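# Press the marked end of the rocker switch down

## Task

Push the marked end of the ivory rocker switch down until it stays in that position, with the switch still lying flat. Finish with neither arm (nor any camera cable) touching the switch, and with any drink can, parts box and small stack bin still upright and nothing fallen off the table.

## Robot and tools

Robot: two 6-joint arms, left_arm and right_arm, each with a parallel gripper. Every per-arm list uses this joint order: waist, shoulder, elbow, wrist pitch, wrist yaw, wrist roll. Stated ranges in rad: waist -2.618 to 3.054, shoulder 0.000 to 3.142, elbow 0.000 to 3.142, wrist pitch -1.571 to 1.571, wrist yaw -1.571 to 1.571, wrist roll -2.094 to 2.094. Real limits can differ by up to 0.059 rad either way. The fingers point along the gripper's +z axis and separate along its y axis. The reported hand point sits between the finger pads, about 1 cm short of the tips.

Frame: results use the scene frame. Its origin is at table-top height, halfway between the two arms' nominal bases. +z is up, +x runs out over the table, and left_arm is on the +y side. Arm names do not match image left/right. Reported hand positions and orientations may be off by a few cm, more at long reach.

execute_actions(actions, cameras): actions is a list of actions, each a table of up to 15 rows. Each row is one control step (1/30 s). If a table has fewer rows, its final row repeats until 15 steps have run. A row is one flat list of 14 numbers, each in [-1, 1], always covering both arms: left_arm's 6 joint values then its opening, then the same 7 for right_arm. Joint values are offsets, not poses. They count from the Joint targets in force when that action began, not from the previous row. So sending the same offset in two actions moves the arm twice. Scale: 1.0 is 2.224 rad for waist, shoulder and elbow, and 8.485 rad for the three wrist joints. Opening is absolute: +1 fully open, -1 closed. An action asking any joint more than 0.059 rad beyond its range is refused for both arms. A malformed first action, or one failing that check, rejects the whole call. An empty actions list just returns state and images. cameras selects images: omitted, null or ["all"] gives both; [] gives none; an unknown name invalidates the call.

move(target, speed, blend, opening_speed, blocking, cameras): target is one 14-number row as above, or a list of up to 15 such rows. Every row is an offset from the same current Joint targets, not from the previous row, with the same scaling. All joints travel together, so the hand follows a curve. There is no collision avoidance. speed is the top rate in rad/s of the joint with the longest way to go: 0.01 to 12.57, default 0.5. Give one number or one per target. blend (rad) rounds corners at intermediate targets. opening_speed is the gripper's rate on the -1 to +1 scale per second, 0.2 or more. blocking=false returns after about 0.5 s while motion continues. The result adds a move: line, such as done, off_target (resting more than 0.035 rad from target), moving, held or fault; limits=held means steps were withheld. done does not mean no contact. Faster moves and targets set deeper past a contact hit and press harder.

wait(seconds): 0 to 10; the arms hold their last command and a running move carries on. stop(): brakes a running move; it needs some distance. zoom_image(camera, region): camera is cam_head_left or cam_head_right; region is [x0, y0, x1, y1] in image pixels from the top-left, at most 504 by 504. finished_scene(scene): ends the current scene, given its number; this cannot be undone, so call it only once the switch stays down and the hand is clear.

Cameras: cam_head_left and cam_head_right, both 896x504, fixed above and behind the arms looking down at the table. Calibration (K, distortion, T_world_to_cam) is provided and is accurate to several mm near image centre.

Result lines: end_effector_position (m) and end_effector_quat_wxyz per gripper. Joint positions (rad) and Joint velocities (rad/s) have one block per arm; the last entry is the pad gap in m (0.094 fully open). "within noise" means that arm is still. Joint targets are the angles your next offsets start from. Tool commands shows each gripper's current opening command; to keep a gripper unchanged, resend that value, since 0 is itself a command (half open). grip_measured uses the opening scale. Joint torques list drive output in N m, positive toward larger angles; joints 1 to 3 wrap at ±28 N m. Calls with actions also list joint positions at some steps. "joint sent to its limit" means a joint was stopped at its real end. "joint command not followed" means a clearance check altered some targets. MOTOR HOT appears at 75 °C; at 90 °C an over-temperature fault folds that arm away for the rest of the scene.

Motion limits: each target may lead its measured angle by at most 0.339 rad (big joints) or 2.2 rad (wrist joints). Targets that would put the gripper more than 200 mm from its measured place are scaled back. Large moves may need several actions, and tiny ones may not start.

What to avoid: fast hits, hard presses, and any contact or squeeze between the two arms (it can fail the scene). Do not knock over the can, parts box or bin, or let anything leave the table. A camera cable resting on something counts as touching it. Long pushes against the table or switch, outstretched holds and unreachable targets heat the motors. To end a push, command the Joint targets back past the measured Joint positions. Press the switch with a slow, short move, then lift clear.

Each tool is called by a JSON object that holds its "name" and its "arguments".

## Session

{"name": "move", "arguments": {"target": [[0.03, -0.2, 0, 0, 0, 0, -1, -0.03, -0.2, 0, 0, 0, 0, -1], [0.27, -0.34, 0, 0, 0, 0, -1, -0.2, -0.34, 0, 0, 0, 0, -1]], "speed": 2.0, "blend": 0.2}}

Scene clock: 1.27 s.
left_arm: end_effector_position=(+0.2982, +0.4221, +0.3756) grip_measured=-0.995 end_effector_quat_wxyz=(+0.817, -0.092, +0.536, +0.194) | right_arm: end_effector_position=(+0.2812, -0.3991, +0.3426) grip_measured=-0.997 end_effector_quat_wxyz=(+0.799, +0.121, +0.557, -0.192)
Joint positions: left_arm=[0.66 0.757 0.411 0.779 0.217 -0.036 0] | right_arm=[-0.557 0.814 0.353 0.821 -0.129 0.026 0]
Joint velocities: within noise
Joint torques (N m): left_arm=[0.4 -0.92 9.13 1.87 -0.07 -0.04] | right_arm=[-0.46 -0.83 8.23 1.97 -0.03 -0.03]
Heat: left arm: 25 °C; right arm: 29 °C.
Joint targets: left_arm=[0.665 0.748 0.421 0.784 0.216 -0.036] | right_arm=[-0.562 0.804 0.360 0.835 -0.133 0.026]
move: done

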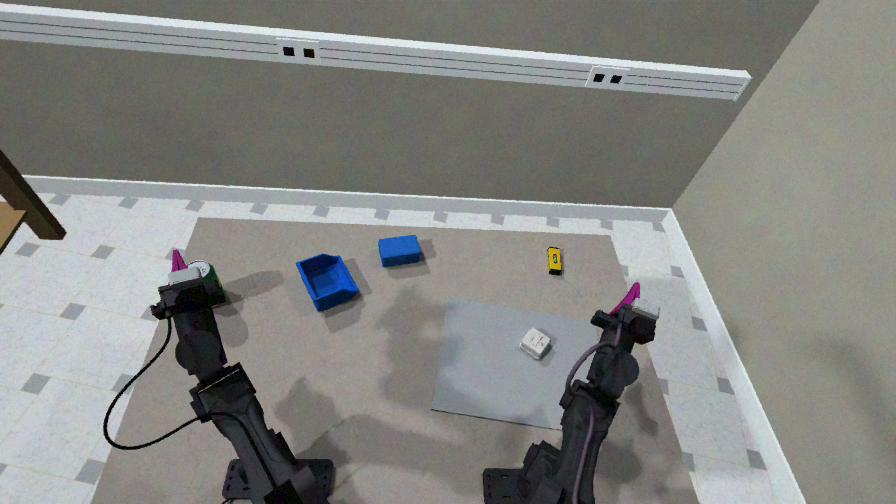

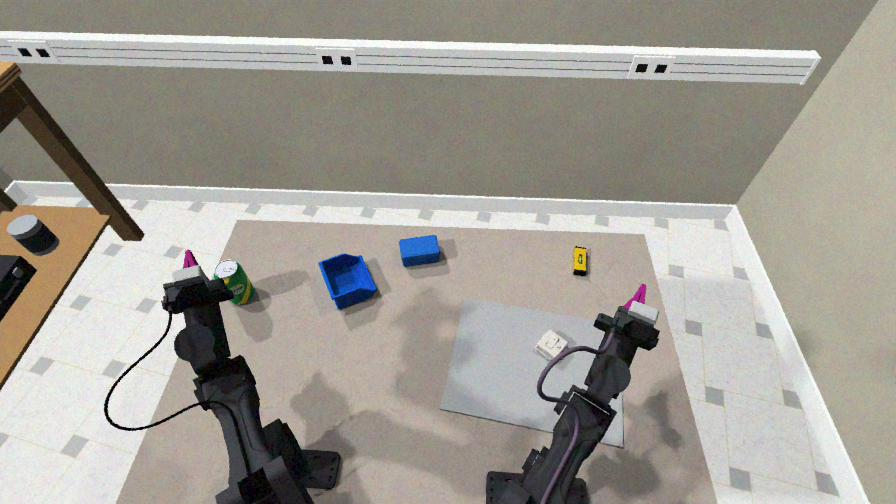

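{"name": "zoom_image", "arguments": {"camera": "cam_head_left", "region": [515, 324, 555, 364]}}

{"name": "zoom_image", "arguments": {"camera": "cam_head_right", "region": [530, 325, 570, 365]}}

Scaled by 12.600 from the camera's 896x504 image, which has a finer 1280x720 frame.

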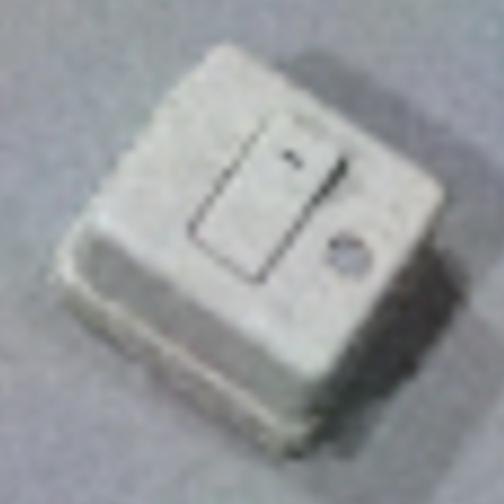

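Scaled by 12.600 from the camera's 896x504 image, which has a finer 1280x720 frame.

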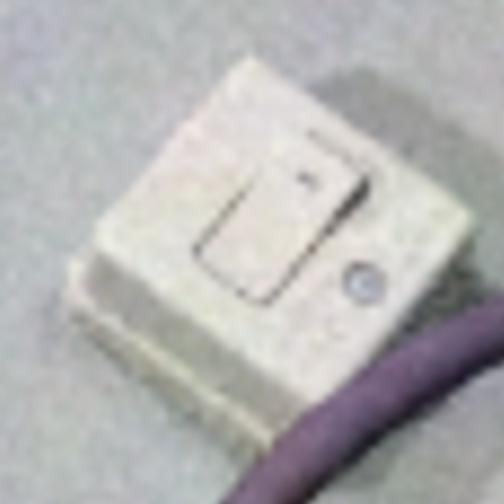

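{"name": "move", "arguments": {"target": [[0, 0, 0, 0, 0, 0, -1, 0.1802, 0.4743, 0.5804, -0.259, 0.0157, -0.0031, -1], [0, 0, 0, 0, 0, 0, -1, 0.1802, 0.4955, 0.4541, -0.2204, 0.0157, -0.0031, -1], [0, 0, 0, 0, 0, 0, -1, 0.1802, 0.5117, 0.4161, -0.2061, 0.0157, -0.0031, -1], [0, 0, 0, 0, 0, 0, -1, 0.1802, 0.5127, 0.4136, -0.205, 0.0157, -0.0031, -1]], "speed": [2.0, 0.6, 0.14, 0.05], "blend": [0.1, 0.03, 0, 0]}}

{"name": "zoom_image", "arguments": {"camera": "cam_head_left", "region": [515, 318, 565, 368]}}

Scene clock: 10.53 s.
left_arm: end_effector_position=(+0.2982, +0.4221, +0.3756) grip_measured=-0.995 end_effector_quat_wxyz=(+0.817, -0.092, +0.536, +0.194) | right_arm: end_effector_position=(+0.3524, -0.3100, +0.0352) grip_measured=-0.997 end_effector_quat_wxyz=(+0.019, +0.099, +0.995, +0.003)
Joint positions: left_arm=[0.66 0.757 0.411 0.779 0.217 -0.036 0] | right_arm=[-0.165 1.908 1.327 -0.954 -0.009 0.004 0]
Joint velocities: within noise
Joint torques (N m): left_arm=[0.47 -0.8 9.05 1.9 -0.06 -0.02] | right_arm=[0.36 -5.31 2.45 0.95 0.1 -0.06]
Heat: left arm: 26 °C; right arm: 30 °C.
Joint targets: left_arm=[0.665 0.748 0.421 0.784 0.216 -0.036] | right_arm=[-0.161 1.944 1.280 -0.904 0.000 0.000]
move: off_target (right_arm); right_arm: the wrist pitch is farthest, 0.049 rad from its target

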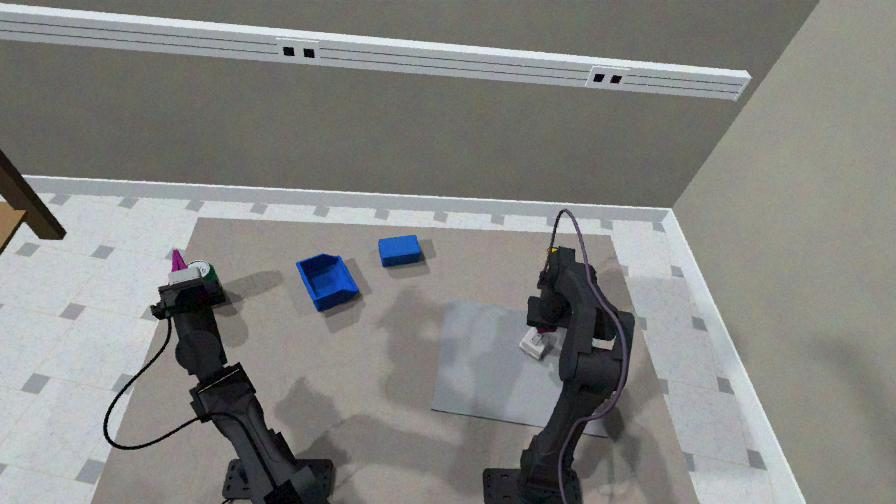

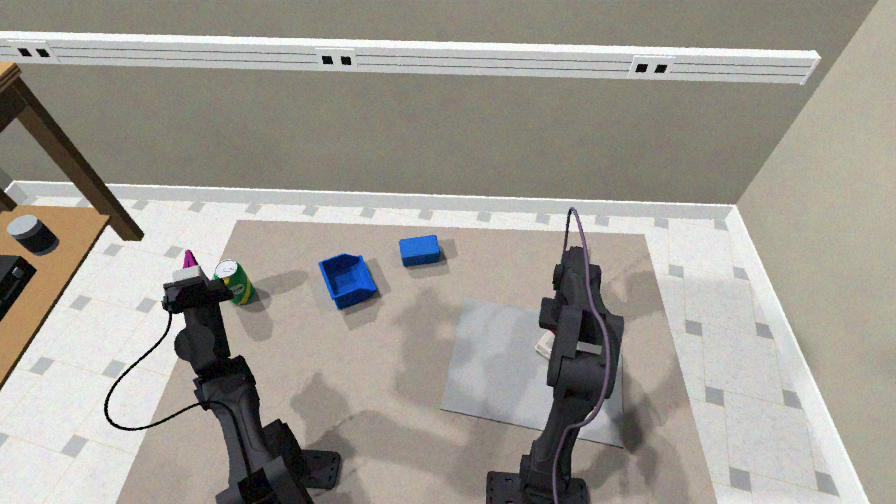

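Scaled by 10.080 from the camera's 896x504 image, which has a finer 1280x720 frame.

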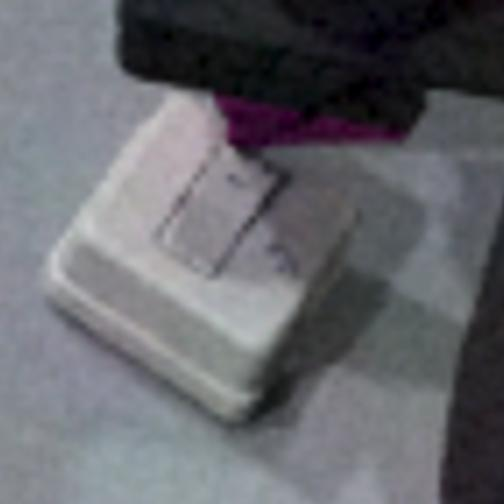

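{"name": "move", "arguments": {"target": [[0, 0, 0, 0, 0, 0, -1, 0, -0.0446, 0.0505, -0.0252, 0, 0, -1], [0, 0, 0, 0, 0, 0, -1, 0, -0.0186, -0.009, -0.0028, 0, 0, -1], [0, 0, 0, 0, 0, 0, -1, 0, -0.015, -0.013, -0.001, 0, 0, -1]], "speed": [0.5, 0.2, 0.05]}}

{"name": "zoom_image", "arguments": {"camera": "cam_head_left", "region": [515, 318, 565, 368]}}

Scene clock: 19.83 s.
left_arm: end_effector_position=(+0.2982, +0.4221, +0.3756) grip_measured=-0.995 end_effector_quat_wxyz=(+0.817, -0.092, +0.536, +0.194) | right_arm: end_effector_position=(+0.3400, -0.3080, +0.0354) grip_measured=-0.997 end_effector_quat_wxyz=(+0.008, +0.099, +0.995, +0.002)
Joint positions: left_arm=[0.66 0.757 0.411 0.779 0.217 -0.036 0] | right_arm=[-0.165 1.882 1.294 -0.968 -0.006 0.004 0]
Joint velocities: within noise
Joint torques (N m): left_arm=[0.34 -0.83 9.09 1.91 -0.05 -0.02] | right_arm=[0.35 -5.57 2.77 0.97 0.06 -0.06]
Heat: left arm: 27 °C; right arm: 30 °C.
Joint targets: left_arm=[0.665 0.748 0.421 0.784 0.216 -0.036] | right_arm=[-0.161 1.911 1.251 -0.913 0.000 -0.001]
move: off_target (right_arm); right_arm: the wrist pitch is farthest, 0.055 rad from its target

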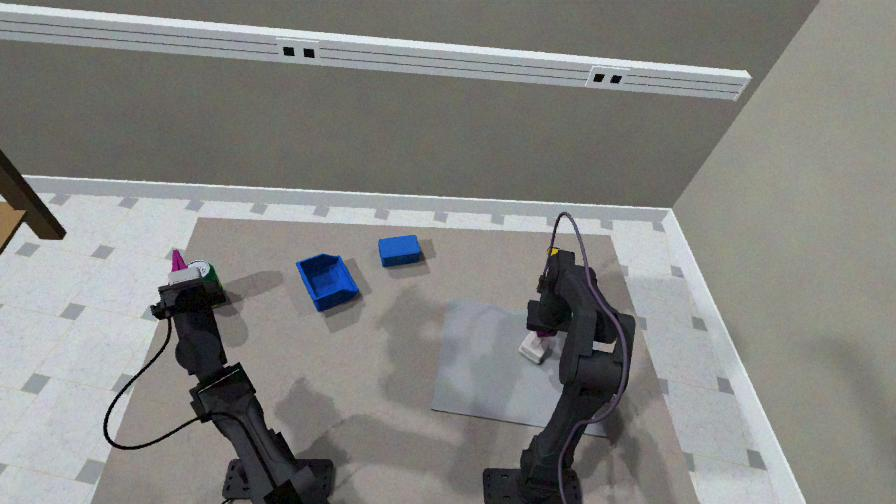

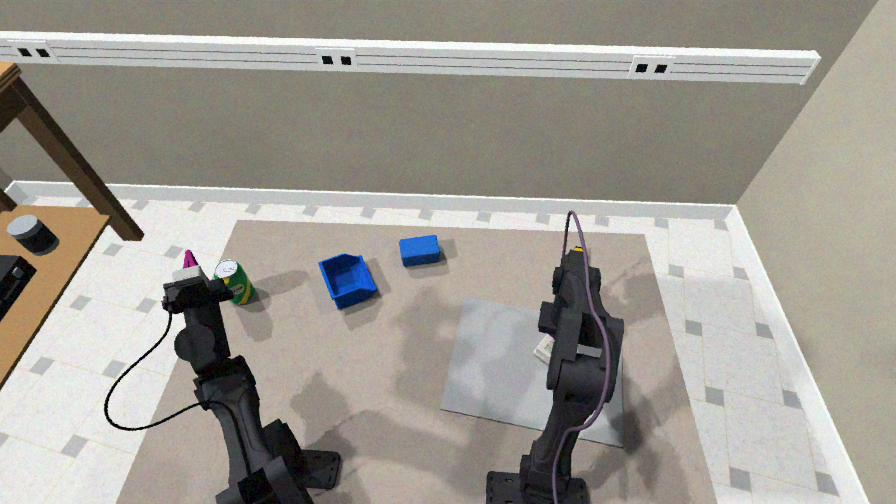

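Scaled by 10.080 from the camera's 896x504 image, which has a finer 1280x720 frame.

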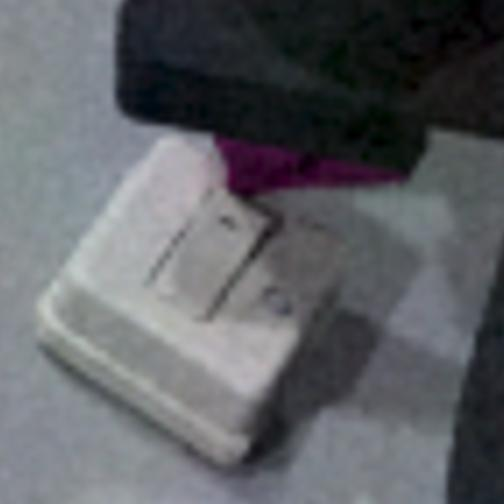

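{"name": "move", "arguments": {"target": [[0, 0, 0, 0, 0, 0, -1, 0, -0.023, 0.0724, -0.0247, 0, 0, -1], [0, 0, 0, 0, 0, 0, -1, 0.0012, -0.0458, 0.0423, -0.0229, 0, 0, -1], [0, 0, 0, 0, 0, 0, -1, 0.0012, -0.0189, -0.0171, -0.0002, 0, 0, -1], [0, 0, 0, 0, 0, 0, -1, 0.0012, -0.017, -0.02, 0.001, 0, 0, -1]], "speed": [0.5, 0.3, 0.2, 0.05]}}

{"name": "zoom_image", "arguments": {"camera": "cam_head_left", "region": [515, 318, 565, 368]}}

Scene clock: 27.10 s.
left_arm: end_effector_position=(+0.2982, +0.4221, +0.3756) grip_measured=-0.995 end_effector_quat_wxyz=(+0.817, -0.092, +0.536, +0.194) | right_arm: end_effector_position=(+0.3296, -0.3057, +0.0358) grip_measured=-0.997 end_effector_quat_wxyz=(+0.007, +0.099, +0.995, +0.002)
Joint positions: left_arm=[0.66 0.757 0.411 0.779 0.217 -0.036 0] | right_arm=[-0.164 1.844 1.245 -0.957 -0.006 0.004 0]
Joint velocities: within noise
Joint torques (N m): left_arm=[0.32 -0.88 9.06 1.89 -0.05 -0.01] | right_arm=[0.44 -5.24 3.08 0.95 0.1 -0.06]
Heat: left arm: 28 °C; right arm: 30 °C.
Joint targets: left_arm=[0.665 0.748 0.421 0.784 0.216 -0.036] | right_arm=[-0.159 1.873 1.207 -0.904 0.000 0.000]
move: off_target (right_arm); right_arm: the wrist pitch is farthest, 0.053 rad from its target

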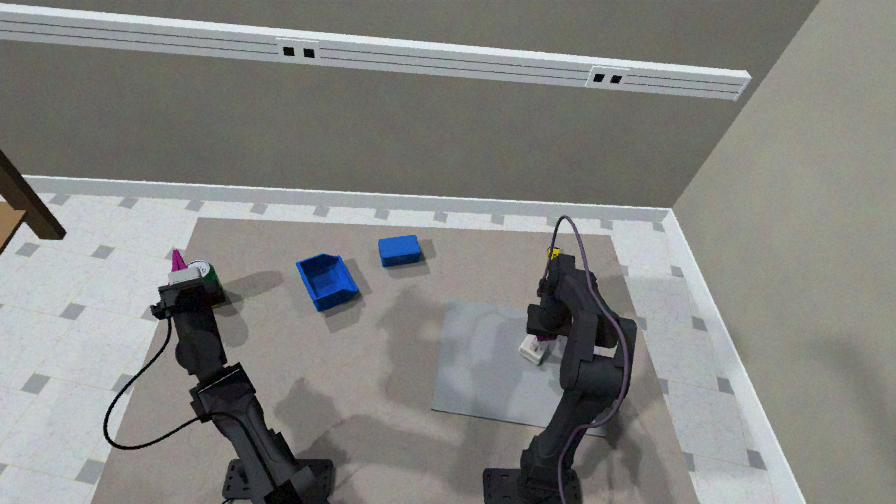

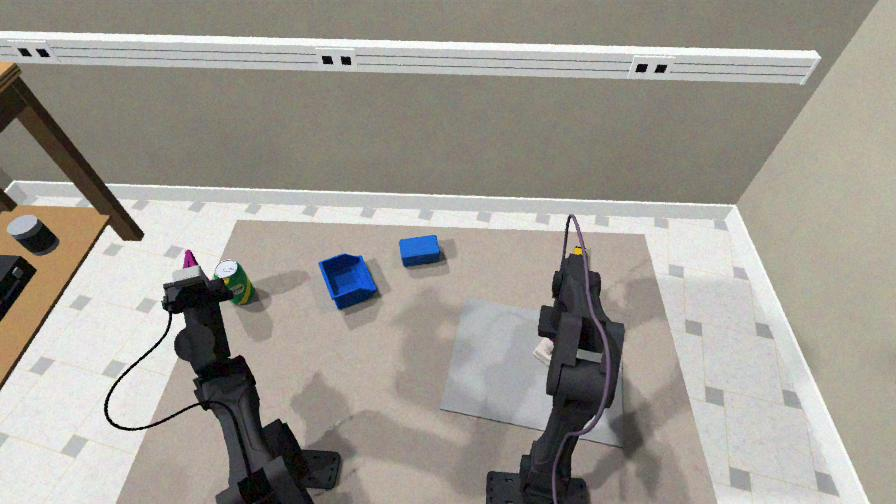

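Scaled by 10.080 from the camera's 896x504 image, which has a finer 1280x720 frame.

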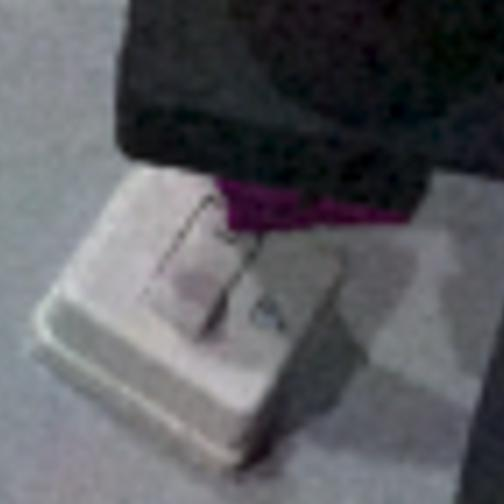

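{"name": "move", "arguments": {"target": [[0, 0, 0, 0, 0, 0, -1, 0, -0.022, 0.071, -0.0245, 0, 0, -1], [0, 0, 0, 0, 0, 0, -1, 0, -0.0325, 0.1658, -0.0521, 0, 0, -1]], "speed": [0.6, 1.0], "blend": [0.05, 0]}}

{"name": "zoom_image", "arguments": {"camera": "cam_head_left", "region": [510, 325, 560, 375]}}

Scene clock: 30.17 s.
left_arm: end_effector_position=(+0.2982, +0.4221, +0.3756) grip_measured=-0.995 end_effector_quat_wxyz=(+0.817, -0.092, +0.536, +0.194) | right_arm: end_effector_position=(+0.3271, -0.3052, +0.1163) grip_measured=-0.997 end_effector_quat_wxyz=(-0.020, +0.099, +0.995, +0.005)
Joint positions: left_arm=[0.66 0.757 0.411 0.779 0.217 -0.036 0] | right_arm=[-0.164 1.826 1.547 -1.334 -0.006 0.004 0]
Joint velocities: within noise
Joint torques (N m): left_arm=[0.46 -0.79 8.95 1.89 -0.05 -0.02] | right_arm=[0.51 -9.1 8.76 0.13 0.07 -0.06]
Heat: left arm: 28 °C; right arm: 30 °C.
Joint targets: left_arm=[0.665 0.748 0.421 0.784 0.216 -0.036] | right_arm=[-0.159 1.801 1.575 -1.346 0.000 0.000]
move: done

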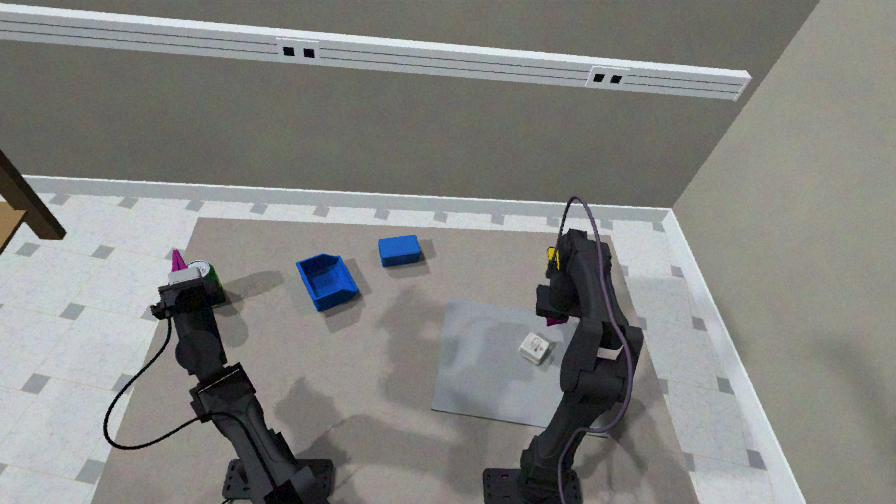

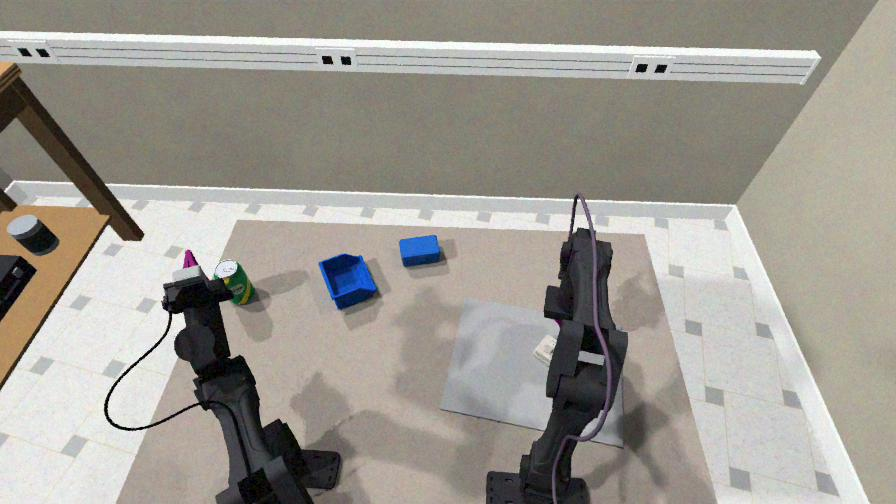

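Scaled by 10.080 from the camera's 896x504 image, which has a finer 1280x720 frame.

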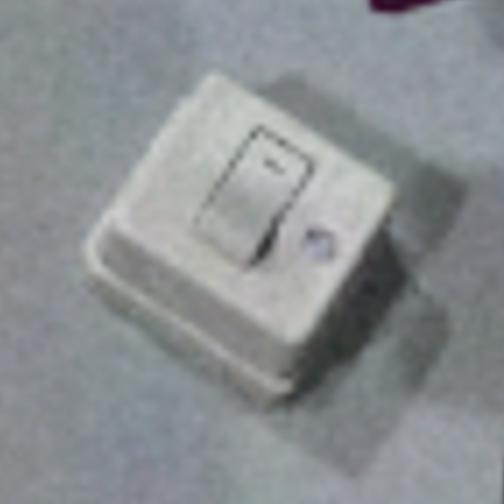

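Marked end is down and the opposite end is raised; the arm is clear.

{"name": "finished_scene", "arguments": {"scene": 2}}

The scene is finished: the task was done.


## Next scene

The same job, from a new start.

{"name": "move", "arguments": {"target": [[0.03, -0.2, 0, 0, 0, 0, -1, -0.03, -0.2, 0, 0, 0, 0, -1], [0.27, -0.34, 0, 0, 0, 0, -1, -0.2, -0.34, 0, 0, 0, 0, -1]], "speed": 2.0, "blend": 0.2}}

Scene clock: 1.27 s.
left_arm: end_effector_position=(+0.2703, +0.4473, +0.3695) grip_measured=-0.995 end_effector_quat_wxyz=(+0.821, -0.193, +0.478, +0.247) | right_arm: end_effector_position=(+0.2673, -0.4045, +0.3839) grip_measured=-0.997 end_effector_quat_wxyz=(+0.835, +0.181, +0.468, -0.225)
Joint positions: left_arm=[0.61 0.744 0.327 0.907 -0.073 -0.052 0] | right_arm=[-0.441 0.861 0.385 1.001 0.14 0.026 0]
Joint velocities: within noise
Joint torques (N m): left_arm=[0.38 -0.59 8.83 1.85 0.05 -0.03] | right_arm=[-0.44 -0.87 7.97 1.67 -0.14 -0.02]
Heat: left arm: 24 °C; right arm: 27 °C.
Joint targets: left_arm=[0.616 0.736 0.336 0.910 -0.072 -0.052] | right_arm=[-0.446 0.853 0.393 1.009 0.134 0.026]
move: done

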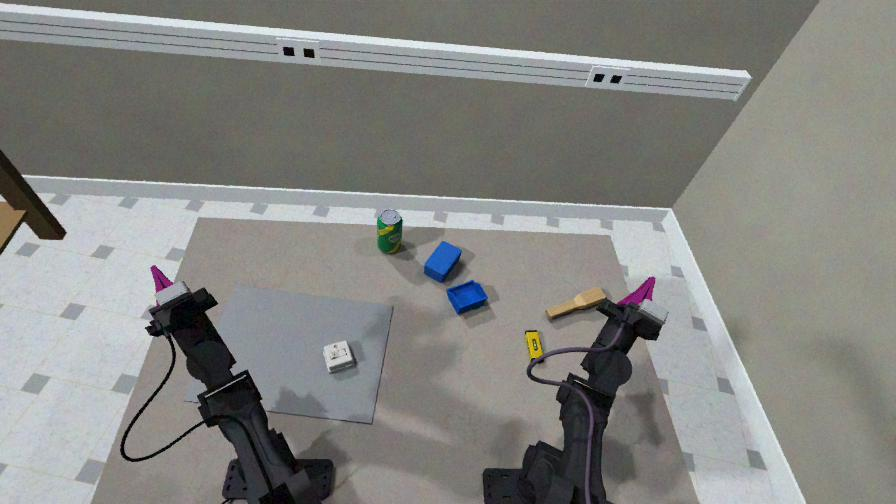

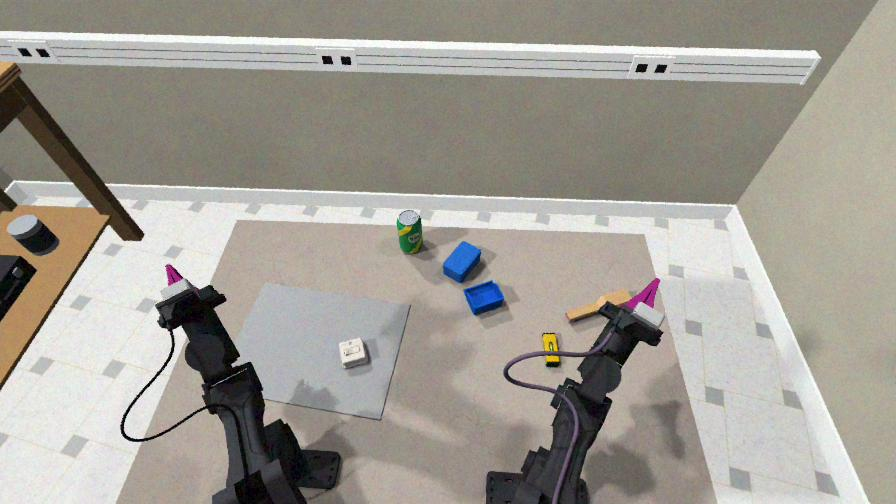

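{"name": "zoom_image", "arguments": {"camera": "cam_head_left", "region": [318, 336, 358, 376]}}

{"name": "zoom_image", "arguments": {"camera": "cam_head_right", "region": [333, 333, 373, 373]}}

Scaled by 12.600 from the camera's 896x504 image, which has a finer 1280x720 frame.

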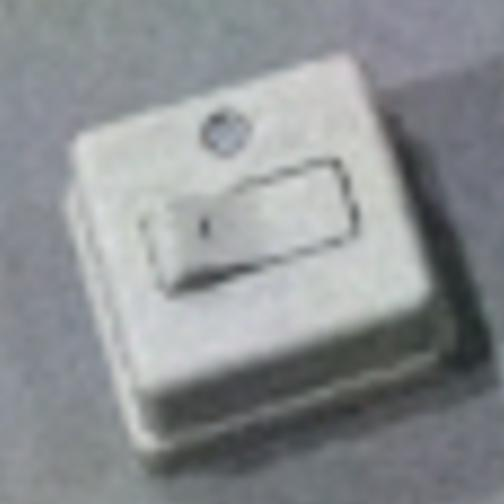

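Scaled by 12.600 from the camera's 896x504 image, which has a finer 1280x720 frame.

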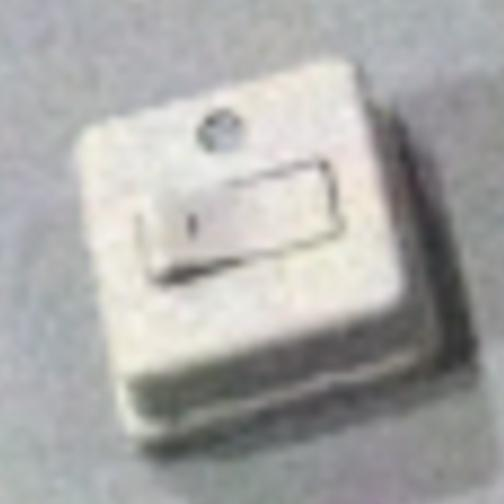

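{"name": "move", "arguments": {"target": [[-0.4069, 0.3809, 0.4464, -0.2624, 0.0085, 0.0061, -1, 0, 0, 0, 0, 0, 0, -1], [-0.4069, 0.4102, 0.3215, -0.222, 0.0085, 0.0061, -1, 0, 0, 0, 0, 0, 0, -1], [-0.4069, 0.4257, 0.2907, -0.2099, 0.0085, 0.0061, -1, 0, 0, 0, 0, 0, 0, -1], [-0.4069, 0.4265, 0.289, -0.209, 0.0085, 0.0061, -1, 0, 0, 0, 0, 0, 0, -1]], "speed": [2.0, 0.6, 0.15, 0.05], "blend": [0.1, 0.03, 0, 0]}}

{"name": "zoom_image", "arguments": {"camera": "cam_head_right", "region": [328, 328, 378, 378]}}

Scene clock: 9.17 s.
left_arm: end_effector_position=(+0.2937, +0.1937, +0.0359) grip_measured=-0.995 end_effector_quat_wxyz=(-0.005, +0.145, +0.989, +0.005) | right_arm: end_effector_position=(+0.2673, -0.4045, +0.3839) grip_measured=-0.997 end_effector_quat_wxyz=(+0.835, +0.181, +0.468, -0.225)
Joint positions: left_arm=[-0.285 1.65 1.013 -0.946 -0.008 -0.012 0] | right_arm=[-0.441 0.861 0.385 1.001 0.14 0.026 0]
Joint velocities: within noise
Joint torques (N m): left_arm=[-0.46 -3.26 3.1 1.35 0.13 0.09] | right_arm=[-0.43 -0.87 7.95 1.66 -0.13 -0.02]
Heat: left arm: 25 °C; right arm: 28 °C.
Joint targets: left_arm=[-0.290 1.684 0.979 -0.864 0.000 -0.001] | right_arm=[-0.446 0.853 0.393 1.009 0.134 0.026]
move: off_target (left_arm); left_arm: the wrist pitch is farthest, 0.083 rad from its target

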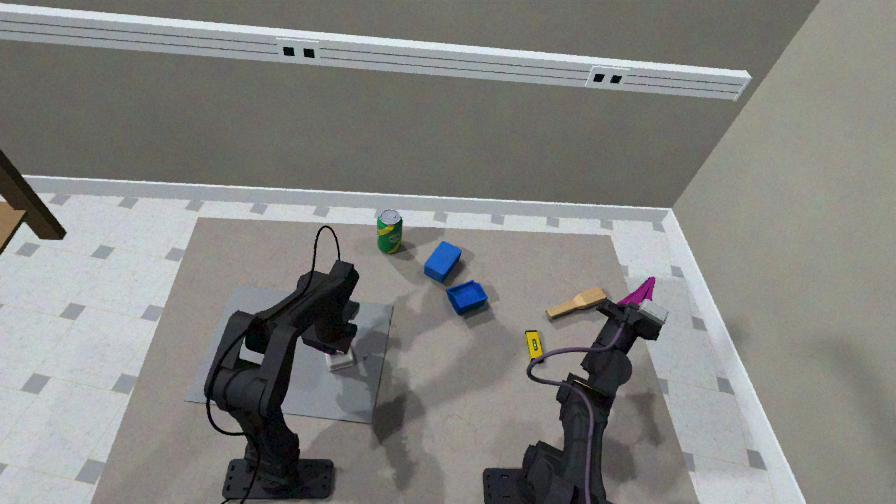

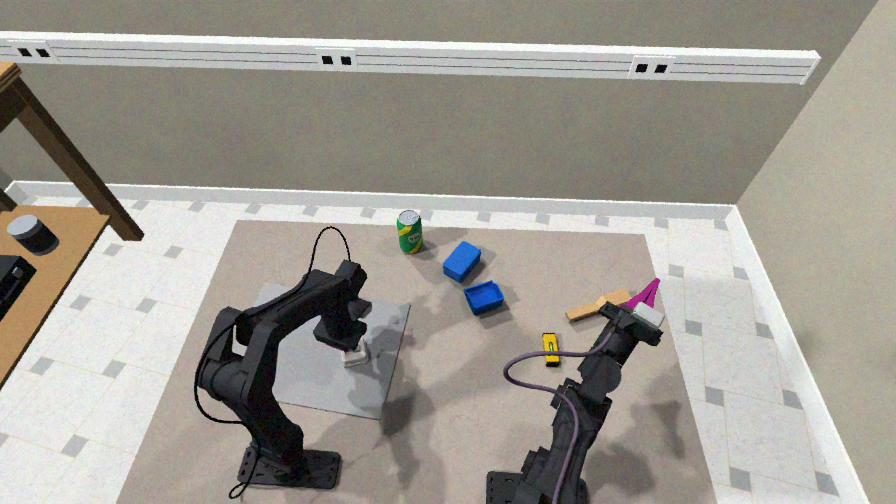

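Scaled by 10.080 from the camera's 896x504 image, which has a finer 1280x720 frame.

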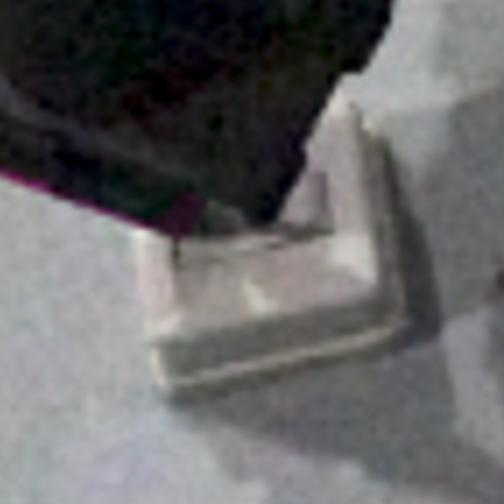

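{"name": "move", "arguments": {"target": [[0, -0.0316, 0.0633, -0.0251, 0, 0, -1, 0, 0, 0, 0, 0, 0, -1], [0, -0.0453, 0.1573, -0.0533, 0, 0, -1, 0, 0, 0, 0, 0, 0, -1], [0.2, -0.0453, 0.1573, -0.0533, 0, 0, -1, 0, 0, 0, 0, 0, 0, -1]], "speed": [0.6, 1.0, 1.2], "blend": [0.05, 0.05, 0]}}

{"name": "zoom_image", "arguments": {"camera": "cam_head_right", "region": [328, 328, 378, 378]}}

Scene clock: 12.67 s.
left_arm: end_effector_position=(+0.3050, +0.3103, +0.1206) grip_measured=-0.995 end_effector_quat_wxyz=(-0.016, -0.074, +0.997, +0.000) | right_arm: end_effector_position=(+0.2673, -0.4045, +0.3839) grip_measured=-0.997 end_effector_quat_wxyz=(+0.835, +0.181, +0.468, -0.225)
Joint positions: left_arm=[0.154 1.605 1.311 -1.308 -0.002 -0.011 0] | right_arm=[-0.441 0.861 0.385 1.001 0.14 0.026 0]
Joint velocities: within noise
Joint torques (N m): left_arm=[0.08 -7.57 8.38 0.41 0.03 0.07] | right_arm=[-0.43 -0.88 7.97 1.67 -0.13 -0.02]
Heat: left arm: 25 °C; right arm: 29 °C.
Joint targets: left_arm=[0.155 1.584 1.329 -1.316 0.000 -0.001] | right_arm=[-0.446 0.853 0.393 1.009 0.134 0.026]
move: done

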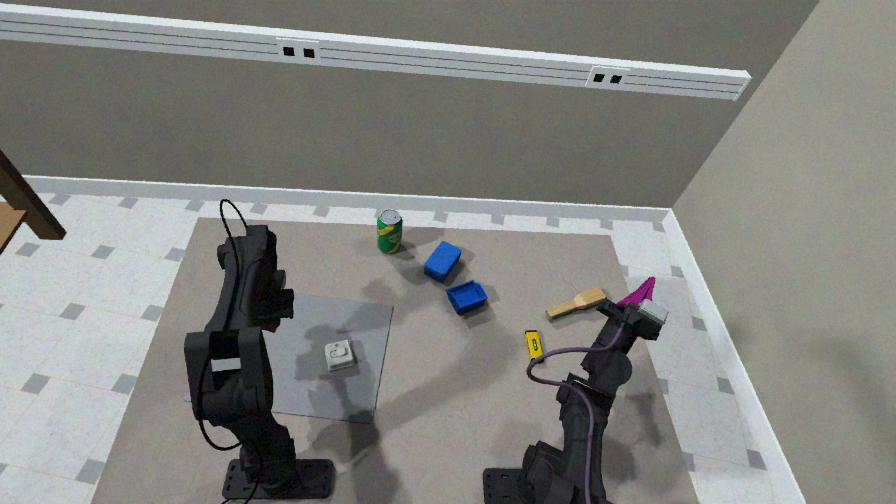

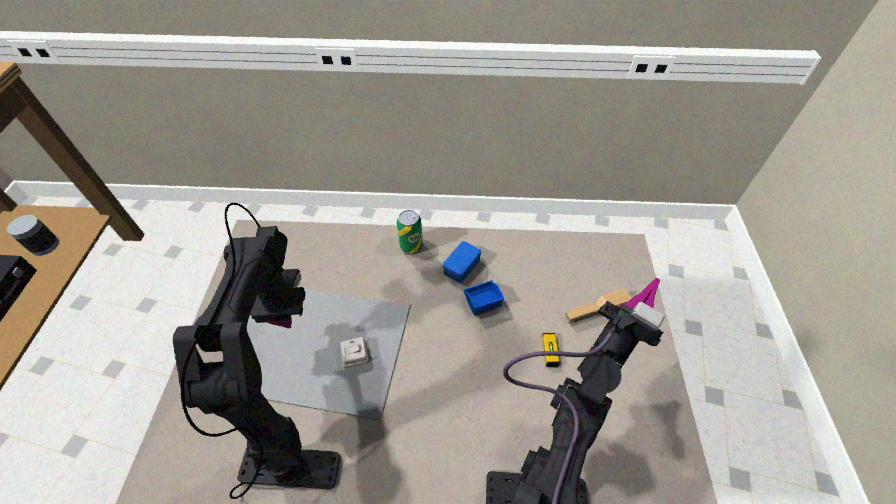

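Scaled by 10.080 from the camera's 896x504 image, which has a finer 1280x720 frame.

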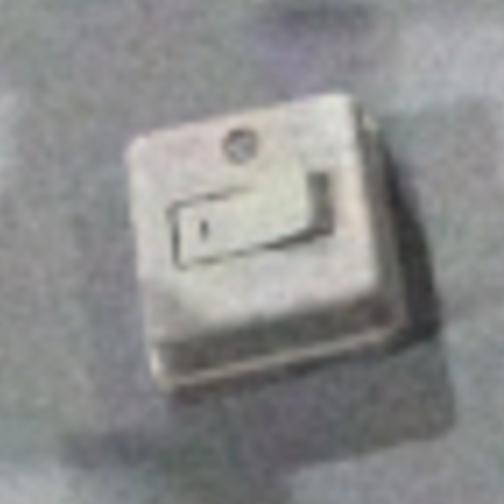

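{"name": "finished_scene", "arguments": {"scene": 3}}

The scene is finished: the task was done.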